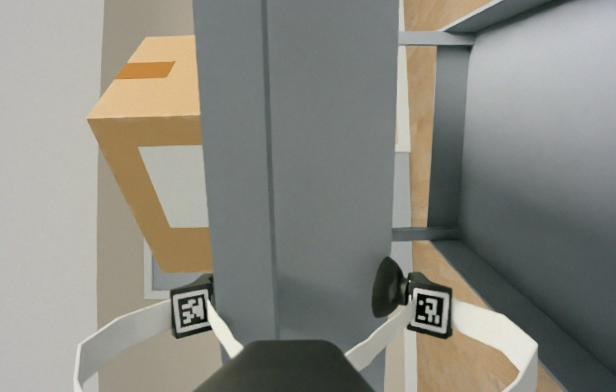

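Call:
move --blocking false --r1 '{"base":{"strafe_m":0.14},"joints":{"lift_m":0.5,"gripper_m":-0.01}}' --r2 '{"base":{"translate_m":-0.4},"pace":"slow"}' --cameras '[]'

Call:
wait --seconds 2.5 --cameras '[]'

Call:
wait --seconds 5 --cameras '["r1_head_camera","r1_wrist_camera","r2_head_camera","r2_wrist_camera","r2_head_left_camera"]'

Scene clock: 197.47 s.
move: r1 moving; r2 moving
r1.base_odometry: x=+0.472 y=+1.699 heading=+2.869
r1.turned_by_wheels: +0.000
r1.turned_by_imu: +0.000
r1.base_tilt: forward=-1.6 right=+1.3
r1.lidar_m: 0.95 0.99 1.24 2.53 2.59 1.98 1.85 1.97 2.24 2.17 1.36 0.94
r1.base_status: strafe_m moving
r1.joint_positions: lift_m=+0.563 arm_m=+0.000 wrist_yaw_rad=+0.003 wrist_pitch_rad=+0.002 wrist_roll_rad=+0.000 gripper_m=+0.037
r1.joint_status: lift_m moving; gripper_m moving
r1.measured_speeds: translate_m=+0.000 strafe_m=+0.141 rotate_rad=-0.001 lift_m=-0.146 arm_m=+0.000 wrist_yaw_rad=+0.000 wrist_pitch_rad=+0.000 wrist_roll_rad=+0.000
r1.motor_effort: lift_m=+12(24) arm_m=-4(4) wheel_0=-8(11) wheel_1=+9(10) wheel_2=+0(2)
r1.servo_current: wrist_yaw_rad=46(65) wrist_pitch_rad=52(52) wrist_roll_rad=39(59) gripper_m=104(104)
r1.hand_pose: x=+0.4596 y=-0.0866 z=+0.7402 quat_wxyz=(+1.000, +0.000, +0.001, +0.001) (m; r1's base frame)
r1.wrist_depth_mm: - - - 759 750 - - / - - - 759 768 - - / - - - - 741 - - / - - - - 750 - - / - - - - 707 - - / - - 190 - 187 - - / - 143 - 138 699 - -
r2.base_odometry: x=-0.435 y=-1.310 heading=-2.198
r2.turned_by_wheels: +0.000
r2.turned_by_imu: +0.000
r2.base_tilt: forward=-0.7 right=+0.1
r2.lidar_m: 0.41 3.14 2.42 2.22 2.26 2.95 2.74 2.81 2.73 2.52 2.58 0.40
r2.base_status: translate_m moving
r2.joint_positions: lift_m=+0.660 arm_m=+0.000 wrist_yaw_rad=-0.001 wrist_pitch_rad=-0.004 wrist_roll_rad=+1.569 gripper_m=+0.001
r2.joint_status: not commanded
r2.measured_speeds: translate_m=-0.044 strafe_m=-0.001 rotate_rad=-0.005 lift_m=+0.001 arm_m=+0.001 wrist_yaw_rad=+0.014 wrist_pitch_rad=-0.074 wrist_roll_rad=+0.002
r2.motor_effort: lift_m=+15(16) arm_m=+3(4) wheel_0=-1(7) wheel_1=-4(7) wheel_2=+4(8)
r2.servo_current: wrist_yaw_rad=39(65) wrist_pitch_rad=46(46) wrist_roll_rad=52(59) gripper_m=91(202)
r2.hand_pose: x=+0.4593 y=-0.0876 z=+0.8398 quat_wxyz=(+0.708, +0.706, -0.002, +0.001) (m; r2's base frame)
r2.wrist_depth_mm: - - - 198 201 732 - / - - 488 206 207 759 - / - - 455 157 214 788 - / - - 521 166 222 820 - / - - 603 172 231 - - / - - 189 178 183 1863 517 / - - - - - - 1229
pictures: none
No camera images: "cameras" was empty.

Scene clock: 198.67 s.
earlier move: r1 done; r2 moving
r1.base_odometry: x=+0.444 y=+1.600 heading=+2.869
r1.turned_by_wheels: +0.000
r1.turned_by_imu: +0.001
r1.base_tilt: forward=-1.6 right=+1.3
r1.lidar_m: 0.98 1.02 1.23 2.40 2.49 1.98 1.89 1.96 2.41 2.27 1.35 0.98
r1.base_status: done
r1.joint_positions: lift_m=+0.501 arm_m=+0.000 wrist_yaw_rad=+0.003 wrist_pitch_rad=+0.002 wrist_roll_rad=+0.000 gripper_m=-0.009
r1.joint_status: all done
r1.measured_speeds: all 0
r1.motor_effort: lift_m=+13(24) arm_m=-4(4) wheel_0=-1(11) wheel_1=+1(10) wheel_2=+0(2)
r1.servo_current: wrist_yaw_rad=72(72) wrist_pitch_rad=39(52) wrist_roll_rad=46(72) gripper_m=52(130)
r1.hand_pose: x=+0.4596 y=-0.0866 z=+0.6781 quat_wxyz=(+1.000, +0.000, +0.001, +0.001) (m; r1's base frame)
r1.wrist_depth_mm: - - - - 768 741 - / - - - - 768 750 - / - - - - - 715 - / - - - - - 741 - / - - - - - 750 - / - - 184 195 - 715 - / - - 163 135 142 - -
r2.base_odometry: x=-0.372 y=-1.223 heading=-2.198
r2.turned_by_wheels: +0.000
r2.turned_by_imu: +0.001
r2.base_tilt: forward=-0.7 right=+0.0
r2.lidar_m: 0.41 0.50 2.37 2.21 2.26 2.85 2.64 2.70 2.69 2.53 2.56 0.42
r2.base_status: translate_m moving
r2.joint_positions: lift_m=+0.660 arm_m=+0.000 wrist_yaw_rad=+0.002 wrist_pitch_rad=-0.005 wrist_roll_rad=+1.569 gripper_m=+0.001
r2.joint_status: not commanded
r2.measured_speeds: translate_m=-0.099 strafe_m=-0.001 rotate_rad=+0.003 lift_m=+0.000 arm_m=+0.000 wrist_yaw_rad=+0.000 wrist_pitch_rad=+0.000 wrist_roll_rad=+0.000
r2.motor_effort: lift_m=+13(16) arm_m=-4(5) wheel_0=-2(12) wheel_1=-5(9) wheel_2=+12(18)
r2.servo_current: wrist_yaw_rad=46(65) wrist_pitch_rad=39(52) wrist_roll_rad=46(59) gripper_m=72(202)
r2.hand_pose: x=+0.4595 y=-0.0868 z=+0.8399 quat_wxyz=(+0.708, +0.706, -0.001, +0.002) (m; r2's base frame)
r2.wrist_depth_mm: - - 597 199 201 732 - / - - 480 206 208 759 - / - 484 442 160 216 798 - / - - 521 221 224 831 - / - - 603 214 234 - - / - - 188 181 181 1863 - / - - - - - 1618 466
wait: 1.20 of 2.5 s (r1 has come to rest)
pictures: none
No camera images: "cameras" was empty.

Scene clock: 202.27 s.
earlier move: r2 done
r1.base_odometry: x=+0.444 y=+1.600 heading=+2.869
r1.turned_by_wheels: +0.000
r1.turned_by_imu: +0.000
r1.base_tilt: forward=-1.6 right=+1.3
r1.lidar_m: 0.95 1.01 1.22 2.42 2.49 1.99 1.86 1.97 2.40 2.27 1.32 0.99
r1.base_status: done
r1.joint_positions: lift_m=+0.501 arm_m=+0.000 wrist_yaw_rad=+0.003 wrist_pitch_rad=+0.002 wrist_roll_rad=+0.000 gripper_m=-0.009
r1.joint_status: all done
r1.measured_speeds: all 0
r1.motor_effort: lift_m=+13(24) arm_m=-4(4) wheel_0=-1(11) wheel_1=+1(10) wheel_2=+0(2)
r1.servo_current: wrist_yaw_rad=39(78) wrist_pitch_rad=33(52) wrist_roll_rad=33(72) gripper_m=46(130)
r1.hand_pose: x=+0.4596 y=-0.0866 z=+0.6781 quat_wxyz=(+1.000, +0.000, +0.001, +0.001) (m; r1's base frame)
r1.wrist_depth_mm: - - - - 768 741 - / - - - - 768 741 - / - - - - - 715 - / - - - - - 741 - / - - - - - 741 - / - - 184 195 - 715 - / - - 163 135 142 - -
r2.base_odometry: x=-0.208 y=-0.996 heading=-2.198
r2.turned_by_wheels: +0.000
r2.turned_by_imu: +0.001
r2.base_tilt: forward=-0.7 right=+0.0
r2.lidar_m: 0.41 0.45 2.33 2.16 2.20 2.55 2.36 2.42 2.73 2.56 2.61 0.44
r2.base_status: done
r2.joint_positions: lift_m=+0.660 arm_m=+0.000 wrist_yaw_rad=+0.003 wrist_pitch_rad=-0.005 wrist_roll_rad=+1.569 gripper_m=+0.001
r2.joint_status: not commanded
r2.measured_speeds: all 0
r2.motor_effort: lift_m=+13(16) arm_m=-4(5) wheel_0=-1(12) wheel_1=-5(9) wheel_2=+8(18)
r2.servo_current: wrist_yaw_rad=39(65) wrist_pitch_rad=46(52) wrist_roll_rad=39(65) gripper_m=78(202)
r2.hand_pose: x=+0.4596 y=-0.0866 z=+0.8399 quat_wxyz=(+0.708, +0.706, -0.001, +0.003) (m; r2's base frame)
r2.wrist_depth_mm: - - - 160 214 1808 - / - - 539 164 219 798 - / - 500 455 223 224 809 - / - - 496 228 228 831 - / - - 559 215 234 - - / - - 189 179 181 - - / - - - - 242 1537 484
wait: 3.60 of 5 s (r2 has come to rest)
pictures: r1_head_camera, r1_wrist_camera, r2_head_camera, r2_head_left_camera, r2_wrist_camera
Images, in order (width x height): r1_head_camera 420x560, r1_wrist_camera 616x392, r2_head_camera 420x560, r2_head_left_camera 420x672, r2_wrist_camera 616x392.

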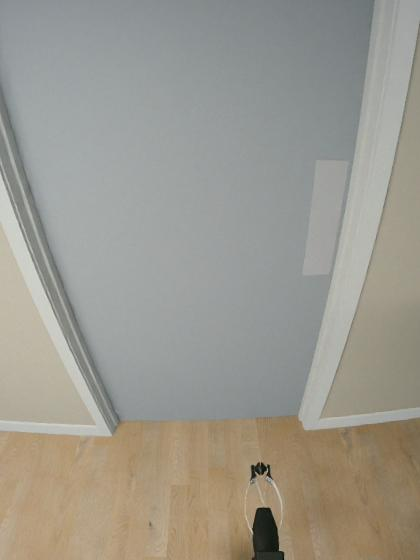

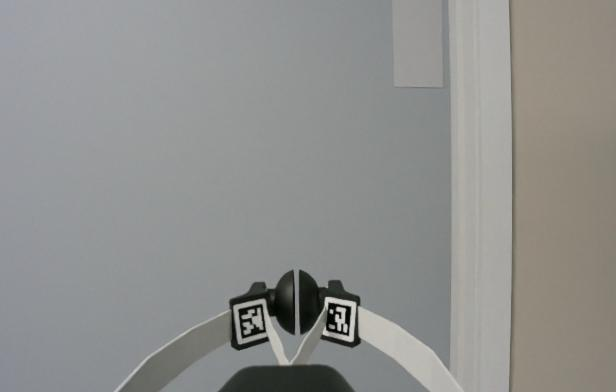

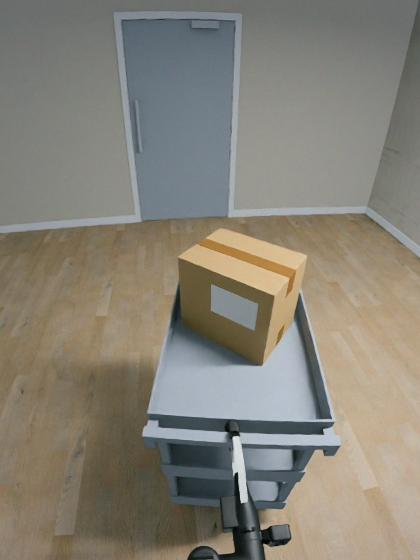

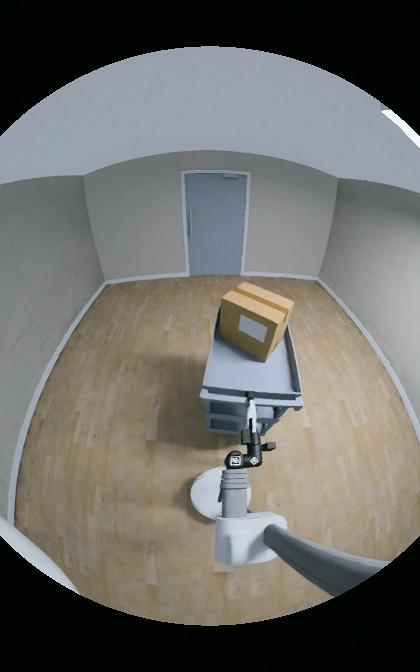

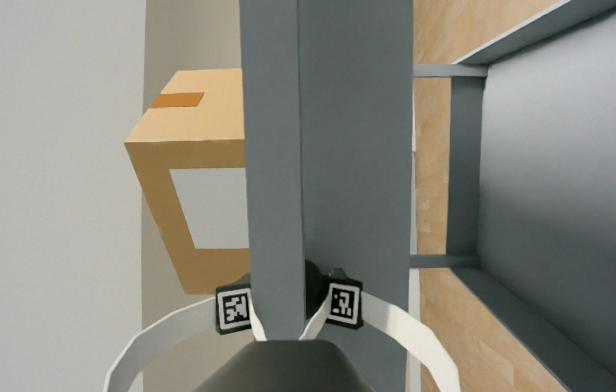

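Call:
move --blocking false --r1 '{"base":{"translate_m":0.5}}' --r2 '{"base":{"translate_m":-0.5},"pace":"slow"}' --cameras '[]'

Call:
wait --seconds 3 --cameras '[]'

Call:
move --blocking false --r1 '{"base":{"translate_m":0.4},"pace":"slow","contact_limits":{"translate_m":0.6}}' --cameras '[]'

Call:
wait --seconds 2.7 --cameras '["r2_head_camera"]'

Call:
wait --seconds 4 --cameras '["r1_head_camera","r1_wrist_camera","r2_head_camera","r1_head_left_camera"]'

Scene clock: 215.47 s.
move: r1 moving; r2 moving
r1.base_odometry: x=+0.414 y=+1.608 heading=+2.869
r1.turned_by_wheels: +0.000
r1.turned_by_imu: +0.000
r1.base_tilt: forward=-1.6 right=+1.3
r1.lidar_m: 0.95 0.97 1.17 2.40 2.51 2.02 1.91 2.00 2.40 2.26 1.29 0.96
r1.base_status: translate_m moving
r1.joint_positions: lift_m=+0.501 arm_m=+0.000 wrist_yaw_rad=+0.003 wrist_pitch_rad=+0.002 wrist_roll_rad=+0.000 gripper_m=-0.009
r1.joint_status: not commanded
r1.measured_speeds: translate_m=+0.120 strafe_m=-0.001 rotate_rad=+0.000 lift_m=+0.000 arm_m=+0.000 wrist_yaw_rad=+0.000 wrist_pitch_rad=+0.000 wrist_roll_rad=+0.000
r1.motor_effort: lift_m=+12(13) arm_m=-4(4) wheel_0=+6(8) wheel_1=+5(7) wheel_2=-9(9)
r1.servo_current: wrist_yaw_rad=46(65) wrist_pitch_rad=46(52) wrist_roll_rad=52(65) gripper_m=46(52)
r1.hand_pose: x=+0.4596 y=-0.0866 z=+0.6781 quat_wxyz=(+1.000, +0.000, +0.001, +0.001) (m; r1's base frame)
r1.wrist_depth_mm: - - - - 723 723 - / - - - - 741 723 - / - - - - - 741 - / - - - - - 741 - / - - - - - 750 - / - - 184 194 - 715 - / - - 163 135 142 - -
r2.base_odometry: x=-0.200 y=-0.986 heading=-2.198
r2.turned_by_wheels: +0.000
r2.turned_by_imu: +0.001
r2.base_tilt: forward=-0.7 right=+0.0
r2.lidar_m: 0.39 0.43 2.36 2.17 2.22 2.55 2.34 2.39 2.77 2.55 2.63 0.40
r2.base_status: translate_m moving
r2.joint_positions: lift_m=+0.660 arm_m=+0.000 wrist_yaw_rad=+0.003 wrist_pitch_rad=-0.005 wrist_roll_rad=+1.569 gripper_m=+0.001
r2.joint_status: not commanded
r2.measured_speeds: translate_m=-0.050 strafe_m=+0.000 rotate_rad=-0.001 lift_m=+0.000 arm_m=+0.000 wrist_yaw_rad=+0.000 wrist_pitch_rad=+0.000 wrist_roll_rad=+0.000
r2.motor_effort: lift_m=+13(14) arm_m=-4(4) wheel_0=-2(8) wheel_1=-6(9) wheel_2=+13(14)
r2.servo_current: wrist_yaw_rad=46(59) wrist_pitch_rad=46(46) wrist_roll_rad=59(59) gripper_m=72(85)
r2.hand_pose: x=+0.4596 y=-0.0865 z=+0.8399 quat_wxyz=(+0.708, +0.706, +0.000, +0.003) (m; r2's base frame)
r2.wrist_depth_mm: - - - 160 214 1808 - / - - 549 164 219 798 - / - 496 452 223 224 809 - / - - 500 229 229 831 - / - - 554 213 234 842 - / - - 190 179 181 - - / - - - - - 1576 484
pictures: none
No camera images: "cameras" was empty.

Scene clock: 218.13 s.
earlier move: r1 done; r2 moving
r1.base_odometry: x=-0.037 y=+1.734 heading=+2.869
r1.turned_by_wheels: +0.000
r1.turned_by_imu: +0.000
r1.base_tilt: forward=-1.6 right=+1.3
r1.lidar_m: 0.46 0.49 0.67 1.44 2.51 2.52 2.35 2.48 2.39 1.85 0.59 0.51
r1.base_status: done
r1.joint_positions: lift_m=+0.500 arm_m=+0.000 wrist_yaw_rad=+0.003 wrist_pitch_rad=+0.002 wrist_roll_rad=+0.000 gripper_m=-0.009
r1.joint_status: not commanded
r1.measured_speeds: all 0
r1.motor_effort: lift_m=+13(13) arm_m=-4(4) wheel_0=+1(8) wheel_1=+2(8) wheel_2=+2(10)
r1.servo_current: wrist_yaw_rad=65(78) wrist_pitch_rad=46(52) wrist_roll_rad=59(72) gripper_m=52(59)
r1.hand_pose: x=+0.4596 y=-0.0866 z=+0.6781 quat_wxyz=(+1.000, +0.000, +0.001, +0.001) (m; r1's base frame)
r1.wrist_depth_mm: 260 264 266 268 270 272 276 / 262 263 267 268 271 274 276 / 263 264 267 270 272 273 278 / 263 265 267 271 273 276 278 / 263 266 267 270 273 276 278 / 263 267 267 195 273 277 278 / 264 265 268 185 161 278 281
r2.base_odometry: x=-0.051 y=-0.780 heading=-2.198
r2.turned_by_wheels: +0.000
r2.turned_by_imu: +0.001
r2.base_tilt: forward=-0.7 right=+0.0
r2.lidar_m: 0.40 0.42 2.33 2.13 2.19 2.26 2.08 2.16 2.76 2.57 2.61 0.43
r2.base_status: translate_m moving
r2.joint_positions: lift_m=+0.660 arm_m=+0.000 wrist_yaw_rad=+0.003 wrist_pitch_rad=-0.005 wrist_roll_rad=+1.569 gripper_m=+0.001
r2.joint_status: not commanded
r2.measured_speeds: translate_m=-0.100 strafe_m=-0.002 rotate_rad=+0.005 lift_m=+0.000 arm_m=+0.000 wrist_yaw_rad=+0.000 wrist_pitch_rad=+0.000 wrist_roll_rad=+0.000
r2.motor_effort: lift_m=+14(14) arm_m=-4(5) wheel_0=-3(8) wheel_1=-4(9) wheel_2=+10(14)
r2.servo_current: wrist_yaw_rad=59(65) wrist_pitch_rad=52(52) wrist_roll_rad=39(59) gripper_m=78(85)
r2.hand_pose: x=+0.4596 y=-0.0865 z=+0.8399 quat_wxyz=(+0.708, +0.706, +0.000, +0.003) (m; r2's base frame)
r2.wrist_depth_mm: - - - 173 229 1756 1205 / - - - 232 232 1808 - / - - 512 233 231 820 - / - - 484 234 234 831 - / - - 539 236 235 831 - / - - 188 179 181 - - / - - - - - 1863 512
wait: 2.67 of 3 s (r1 has come to rest)
pictures: none
No camera images: "cameras" was empty.

Scene clock: 218.63 s.
earlier move: r2 moving
move: r1 moving
r1.base_odometry: x=-0.049 y=+1.737 heading=+2.870
r1.turned_by_wheels: +0.000
r1.turned_by_imu: +0.000
r1.base_tilt: forward=-1.6 right=+1.3
r1.lidar_m: 0.46 0.47 0.64 1.37 2.52 2.52 2.38 2.51 2.43 1.85 0.57 0.48
r1.base_status: translate_m moving
r1.joint_positions: lift_m=+0.500 arm_m=+0.000 wrist_yaw_rad=+0.003 wrist_pitch_rad=+0.002 wrist_roll_rad=+0.000 gripper_m=-0.009
r1.joint_status: not commanded
r1.measured_speeds: translate_m=+0.049 strafe_m=+0.000 rotate_rad=+0.002 lift_m=+0.000 arm_m=+0.000 wrist_yaw_rad=+0.000 wrist_pitch_rad=+0.000 wrist_roll_rad=+0.000
r1.motor_effort: lift_m=+13(13) arm_m=-4(4) wheel_0=+4(6) wheel_1=+5(6) wheel_2=-6(6)
r1.servo_current: wrist_yaw_rad=46(65) wrist_pitch_rad=46(52) wrist_roll_rad=46(65) gripper_m=46(52)
r1.contact_limits: translate_m 0.6
r1.hand_pose: x=+0.4596 y=-0.0866 z=+0.6781 quat_wxyz=(+1.000, +0.000, +0.001, +0.001) (m; r1's base frame)
r1.wrist_depth_mm: 252 253 255 257 259 262 265 / 252 254 257 258 262 263 266 / 253 254 257 259 262 264 266 / 253 255 257 259 263 265 266 / 253 255 258 258 263 265 266 / 254 256 257 195 263 266 267 / 254 256 258 185 160 268 268
r2.base_odometry: x=-0.022 y=-0.739 heading=-2.198
r2.turned_by_wheels: +0.000
r2.turned_by_imu: +0.000
r2.base_tilt: forward=-0.7 right=+0.1
r2.lidar_m: 0.41 0.42 2.31 2.12 2.19 2.21 2.05 2.11 2.70 2.58 2.63 0.43
r2.base_status: translate_m moving
r2.joint_positions: lift_m=+0.660 arm_m=+0.000 wrist_yaw_rad=+0.003 wrist_pitch_rad=-0.005 wrist_roll_rad=+1.569 gripper_m=+0.001
r2.joint_status: not commanded
r2.measured_speeds: translate_m=-0.101 strafe_m=-0.001 rotate_rad=-0.001 lift_m=+0.000 arm_m=+0.000 wrist_yaw_rad=+0.000 wrist_pitch_rad=+0.000 wrist_roll_rad=+0.000
r2.motor_effort: lift_m=+13(14) arm_m=-4(5) wheel_0=-1(5) wheel_1=-6(7) wheel_2=+10(12)
r2.servo_current: wrist_yaw_rad=52(59) wrist_pitch_rad=46(52) wrist_roll_rad=46(52) gripper_m=78(78)
r2.hand_pose: x=+0.4596 y=-0.0865 z=+0.8399 quat_wxyz=(+0.708, +0.706, +0.000, +0.003) (m; r2's base frame)
r2.wrist_depth_mm: - - - 176 233 1808 1182 / - - - 234 233 1808 - / - - 525 234 235 831 - / - - 480 236 235 831 - / - - 535 179 236 820 - / - - 188 178 181 - - / - - - - - - 525
pictures: none
No camera images: "cameras" was empty.

Scene clock: 221.23 s.
earlier move: r1 moving; r2 done
r1.base_odometry: x=-0.288 y=+1.804 heading=+2.869
r1.turned_by_wheels: +0.000
r1.turned_by_imu: +0.035
r1.base_tilt: forward=-1.7 right=+1.3
r1.lidar_m: 0.39 0.37 0.46 0.59 2.54 2.77 2.60 2.76 2.39 0.68 0.44 0.47
r1.base_status: translate_m moving
r1.joint_positions: lift_m=+0.500 arm_m=-0.001 wrist_yaw_rad=-0.011 wrist_pitch_rad=+0.002 wrist_roll_rad=+0.000 gripper_m=-0.010
r1.joint_status: not commanded
r1.measured_speeds: translate_m=+0.102 strafe_m=-0.006 rotate_rad=-0.005 lift_m=+0.000 arm_m=+0.000 wrist_yaw_rad=+0.000 wrist_pitch_rad=+0.000 wrist_roll_rad=+0.000
r1.motor_effort: lift_m=+13(13) arm_m=+11(12) wheel_0=+9(13) wheel_1=+6(13) wheel_2=-19(25)
r1.servo_current: wrist_yaw_rad=72(85) wrist_pitch_rad=46(52) wrist_roll_rad=46(65) gripper_m=46(52)
r1.contact_limits: translate_m 0.6
r1.hand_pose: x=+0.4578 y=-0.0904 z=+0.6781 quat_wxyz=(+1.000, +0.000, +0.001, -0.005) (m; r1's base frame)
r1.wrist_depth_mm: 189 201 216 235 255 281 307 / 189 202 217 235 256 279 304 / 190 202 217 236 256 281 309 / 190 202 217 235 257 281 309 / 190 200 218 237 257 282 310 / 189 203 211 191 257 283 310 / 189 198 214 185 161 289 312
r2.base_odometry: x=+0.086 y=-0.591 heading=-2.198
r2.turned_by_wheels: +0.000
r2.turned_by_imu: +0.001
r2.base_tilt: forward=-0.7 right=+0.1
r2.lidar_m: 0.38 0.41 2.31 2.12 2.20 2.01 1.87 1.91 2.47 2.59 2.65 0.43
r2.base_status: done
r2.joint_positions: lift_m=+0.660 arm_m=+0.000 wrist_yaw_rad=+0.003 wrist_pitch_rad=-0.005 wrist_roll_rad=+1.569 gripper_m=+0.001
r2.joint_status: not commanded
r2.measured_speeds: all 0
r2.motor_effort: lift_m=+13(14) arm_m=-4(5) wheel_0=-1(6) wheel_1=-4(7) wheel_2=+8(12)
r2.servo_current: wrist_yaw_rad=39(65) wrist_pitch_rad=39(52) wrist_roll_rad=39(59) gripper_m=78(85)
r2.hand_pose: x=+0.4596 y=-0.0865 z=+0.8399 quat_wxyz=(+0.708, +0.706, +0.000, +0.003) (m; r2's base frame)
r2.wrist_depth_mm: - - - 246 245 1808 1255 / - - - 244 244 1756 - / - - 609 241 241 798 - / - - 477 239 240 820 - / - - 512 215 237 820 - / - - 189 179 176 820 - / - - - - - - -
wait: 2.60 of 2.7 s (r2 has come to rest)
pictures: r2_head_camera
Images, in order (width x height): r2_head_camera 420x560.

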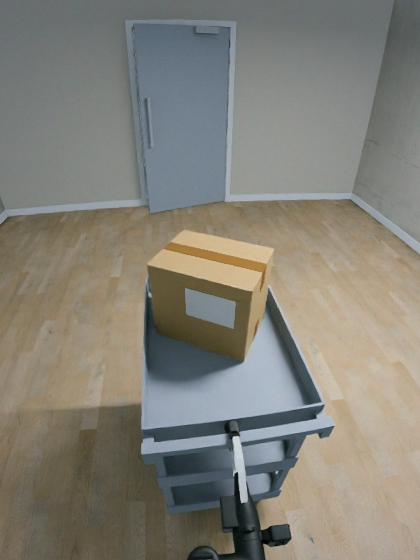

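Scene clock: 223.43 s.
earlier move: r1 done
r1.base_odometry: x=-0.422 y=+1.842 heading=+2.868
r1.turned_by_wheels: -0.001
r1.turned_by_imu: -0.002
r1.base_tilt: forward=-1.6 right=+1.3
r1.lidar_m: 0.34 0.33 0.36 0.53 2.53 2.89 2.75 2.91 2.37 0.41 0.40 0.49
r1.base_status: done
r1.joint_positions: lift_m=+0.500 arm_m=-0.001 wrist_yaw_rad=-0.011 wrist_pitch_rad=+0.002 wrist_roll_rad=+0.000 gripper_m=-0.010
r1.joint_status: not commanded
r1.measured_speeds: all 0
r1.motor_effort: lift_m=+13(13) arm_m=+11(12) wheel_0=+2(13) wheel_1=+3(13) wheel_2=-17(25)
r1.servo_current: wrist_yaw_rad=59(85) wrist_pitch_rad=33(52) wrist_roll_rad=46(65) gripper_m=46(52)
r1.contact_limits: translate_m 0.6
r1.hand_pose: x=+0.4578 y=-0.0905 z=+0.6781 quat_wxyz=(+1.000, +0.000, +0.001, -0.005) (m; r1's base frame)
r1.wrist_depth_mm: 168 184 206 235 270 322 - / 166 185 207 234 271 320 - / 166 186 207 236 270 324 - / 167 186 208 236 271 324 - / 169 186 208 236 273 322 - / 170 186 202 199 260 325 - / 172 183 176 166 257 336 1618
r2.base_odometry: x=+0.086 y=-0.591 heading=-2.198
r2.turned_by_wheels: +0.000
r2.turned_by_imu: +0.000
r2.base_tilt: forward=-0.7 right=+0.1
r2.lidar_m: 0.39 0.41 2.30 2.12 2.18 2.01 1.87 1.92 2.44 2.59 2.64 0.44
r2.base_status: done
r2.joint_positions: lift_m=+0.660 arm_m=+0.000 wrist_yaw_rad=+0.003 wrist_pitch_rad=-0.005 wrist_roll_rad=+1.569 gripper_m=+0.001
r2.joint_status: not commanded
r2.measured_speeds: all 0
r2.motor_effort: lift_m=+13(14) arm_m=-4(5) wheel_0=-1(6) wheel_1=-4(7) wheel_2=+8(12)
r2.servo_current: wrist_yaw_rad=52(65) wrist_pitch_rad=46(52) wrist_roll_rad=46(65) gripper_m=78(85)
r2.hand_pose: x=+0.4596 y=-0.0865 z=+0.8399 quat_wxyz=(+0.708, +0.706, +0.000, +0.003) (m; r2's base frame)
r2.wrist_depth_mm: - - - 246 245 1808 1281 / - - - 244 243 1808 - / - - 609 241 242 798 - / - - 480 239 239 831 - / - - 512 214 236 831 - / - - 189 179 176 820 - / - - - - - - -
wait: 2.20 of 4 s (r1 has come to rest)
pictures: r1_head_camera, r1_head_left_camera, r1_wrist_camera, r2_head_camera
Images, in order (width x height): r1_head_camera 420x560, r1_head_left_camera 420x672, r1_wrist_camera 616x392, r2_head_camera 420x560.

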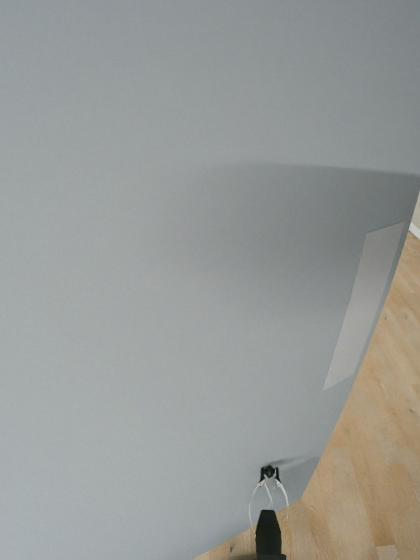

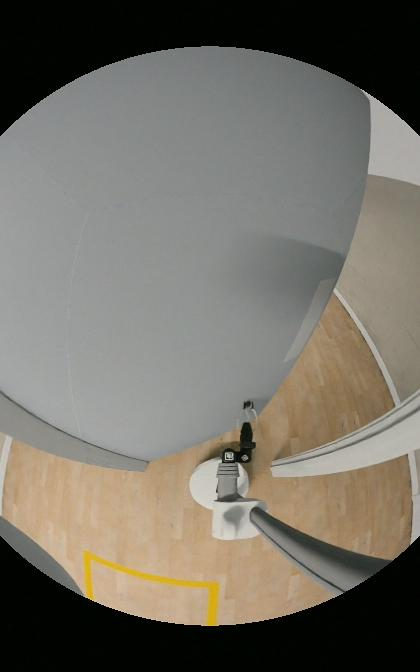

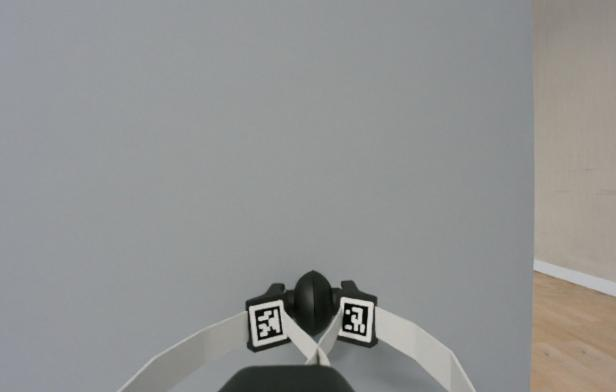

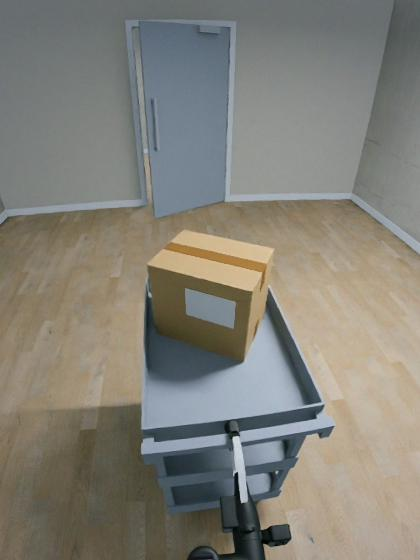

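Call:
move --blocking false --r1 '{"joints":{"arm_m":0.3,"wrist_yaw_rad":0.8},"speeds":{"arm_m":0.15,"wrist_yaw_rad":0.5}}' --cameras '[]'

Call:
wait --seconds 3 --cameras '["r1_head_left_camera","r1_wrist_camera"]'

Scene clock: 238.63 s.
move: r1 moving
r1.base_odometry: x=-0.422 y=+1.842 heading=+2.867
r1.turned_by_wheels: -0.001
r1.turned_by_imu: -0.005
r1.base_tilt: forward=-1.6 right=+1.3
r1.lidar_m: 0.40 0.36 0.38 0.54 2.54 2.91 2.78 2.89 2.39 0.41 0.42 0.55
r1.base_status: not commanded
r1.joint_positions: lift_m=+0.500 arm_m=+0.047 wrist_yaw_rad=+0.111 wrist_pitch_rad=+0.002 wrist_roll_rad=+0.000 gripper_m=-0.010
r1.joint_status: arm_m moving; wrist_yaw_rad moving
r1.measured_speeds: translate_m=+0.004 strafe_m=+0.000 rotate_rad=-0.003 lift_m=+0.000 arm_m=+0.151 wrist_yaw_rad=+0.524 wrist_pitch_rad=+0.000 wrist_roll_rad=+0.000
r1.motor_effort: lift_m=+13(13) arm_m=+11(21) wheel_0=-6(6) wheel_1=+1(3) wheel_2=-20(24)
r1.servo_current: wrist_yaw_rad=780(897) wrist_pitch_rad=39(46) wrist_roll_rad=59(59) gripper_m=46(46)
r1.contact_limits: translate_m 0.6
r1.hand_pose: x=+0.5140 y=-0.0551 z=+0.6781 quat_wxyz=(+0.998, +0.000, +0.001, +0.055) (m; r1's base frame)
r1.wrist_depth_mm: 167 182 202 229 262 307 - / 165 182 204 229 263 309 - / 165 182 204 230 264 307 - / 165 183 204 229 265 309 - / 166 183 204 232 264 310 - / 168 183 202 198 186 312 - / 171 181 161 177 265 291 1576
r2: as last shown
r2.lidar_m: 0.38 0.42 2.30 2.12 2.16 2.02 1.87 1.92 2.48 2.61 2.65 0.46
r2.motor_effort: lift_m=+13(14) arm_m=-4(5) wheel_0=-1(2) wheel_1=-4(4) wheel_2=+8(9)
r2.servo_current: wrist_yaw_rad=46(52) wrist_pitch_rad=46(46) wrist_roll_rad=52(52) gripper_m=78(85)
r2.wrist_depth_mm: - - - 245 245 1756 1281 / - - - 243 244 1808 - / - - 609 241 242 798 - / - - 477 240 239 820 - / - - 512 214 237 820 - / - - 189 179 175 809 - / - - - - - - -
pictures: none
No camera images: "cameras" was empty.

Scene clock: 240.80 s.
earlier move: r1 off_target
r1.base_odometry: x=-0.422 y=+1.842 heading=+2.866
r1.turned_by_wheels: -0.001
r1.turned_by_imu: -0.001
r1.base_tilt: forward=-1.6 right=+1.3
r1.lidar_m: 0.69 0.50 0.49 0.53 2.53 2.88 2.77 2.90 2.41 0.39 0.40 3.21
r1.base_status: not commanded
r1.joint_positions: lift_m=+0.500 arm_m=+0.300 wrist_yaw_rad=+0.765 wrist_pitch_rad=+0.002 wrist_roll_rad=+0.000 gripper_m=-0.010
r1.joint_status: wrist_yaw_rad off_target (ended at +0.765, target +0.800); the others done
r1.measured_speeds: all 0
r1.on_its_own: wrist_yaw_rad is at rest, and its servo_current (280 mA) is outside its rest range (0 to 104 mA)
r1.motor_effort: lift_m=+13(13) arm_m=+8(21) wheel_0=-18(18) wheel_1=-7(7) wheel_2=-15(24)
r1.servo_current: wrist_yaw_rad=280(897) wrist_pitch_rad=46(46) wrist_roll_rad=39(65) gripper_m=46(52)
r1.contact_limits: translate_m 0.6
r1.hand_pose: x=+0.7392 y=+0.1366 z=+0.6781 quat_wxyz=(+0.928, +0.000, +0.001, +0.373) (m; r1's base frame)
r1.wrist_depth_mm: 197 207 218 231 246 262 277 / 198 207 218 232 246 263 276 / 196 207 220 231 246 263 277 / 198 207 220 232 247 264 278 / 199 208 220 234 247 264 282 / 197 208 216 200 243 265 282 / 199 207 180 186 242 268 282
r2.base_odometry: x=+0.086 y=-0.591 heading=-2.198
r2.turned_by_wheels: +0.000
r2.turned_by_imu: +0.000
r2.base_tilt: forward=-0.7 right=+0.1
r2.lidar_m: 0.40 0.38 2.31 2.10 2.17 1.99 1.85 1.91 2.49 2.59 2.66 0.45
r2.base_status: not commanded
r2.joint_positions: lift_m=+0.660 arm_m=+0.000 wrist_yaw_rad=+0.003 wrist_pitch_rad=-0.005 wrist_roll_rad=+1.569 gripper_m=+0.001
r2.joint_status: not commanded
r2.measured_speeds: all 0
r2.motor_effort: lift_m=+13(14) arm_m=-4(5) wheel_0=-1(2) wheel_1=-3(4) wheel_2=+8(9)
r2.servo_current: wrist_yaw_rad=52(59) wrist_pitch_rad=46(52) wrist_roll_rad=46(65) gripper_m=72(85)
r2.hand_pose: x=+0.4596 y=-0.0865 z=+0.8399 quat_wxyz=(+0.708, +0.706, +0.000, +0.003) (m; r2's base frame)
r2.wrist_depth_mm: - - - 246 245 1808 1255 / - - - 243 244 1756 - / - - 609 241 241 798 - / - - 484 239 239 831 - / - - 512 215 237 820 - / - - 189 179 175 820 - / - - - - - - -
wait: 2.17 of 3 s (r1 has come to rest)
pictures: r1_head_left_camera, r1_wrist_camera
Images, in order (width x height): r1_head_left_camera 420x672, r1_wrist_camera 616x392.

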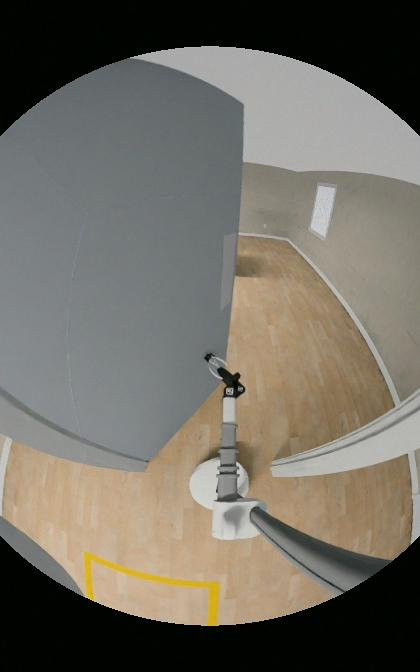

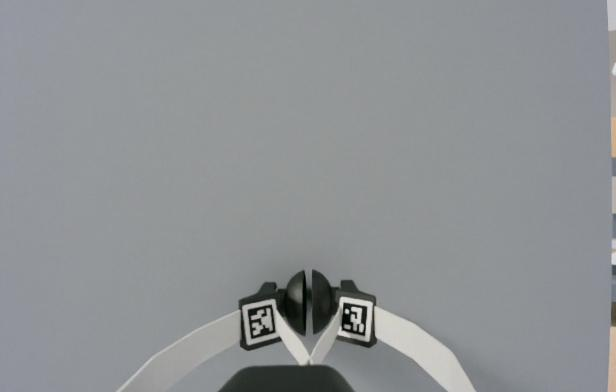

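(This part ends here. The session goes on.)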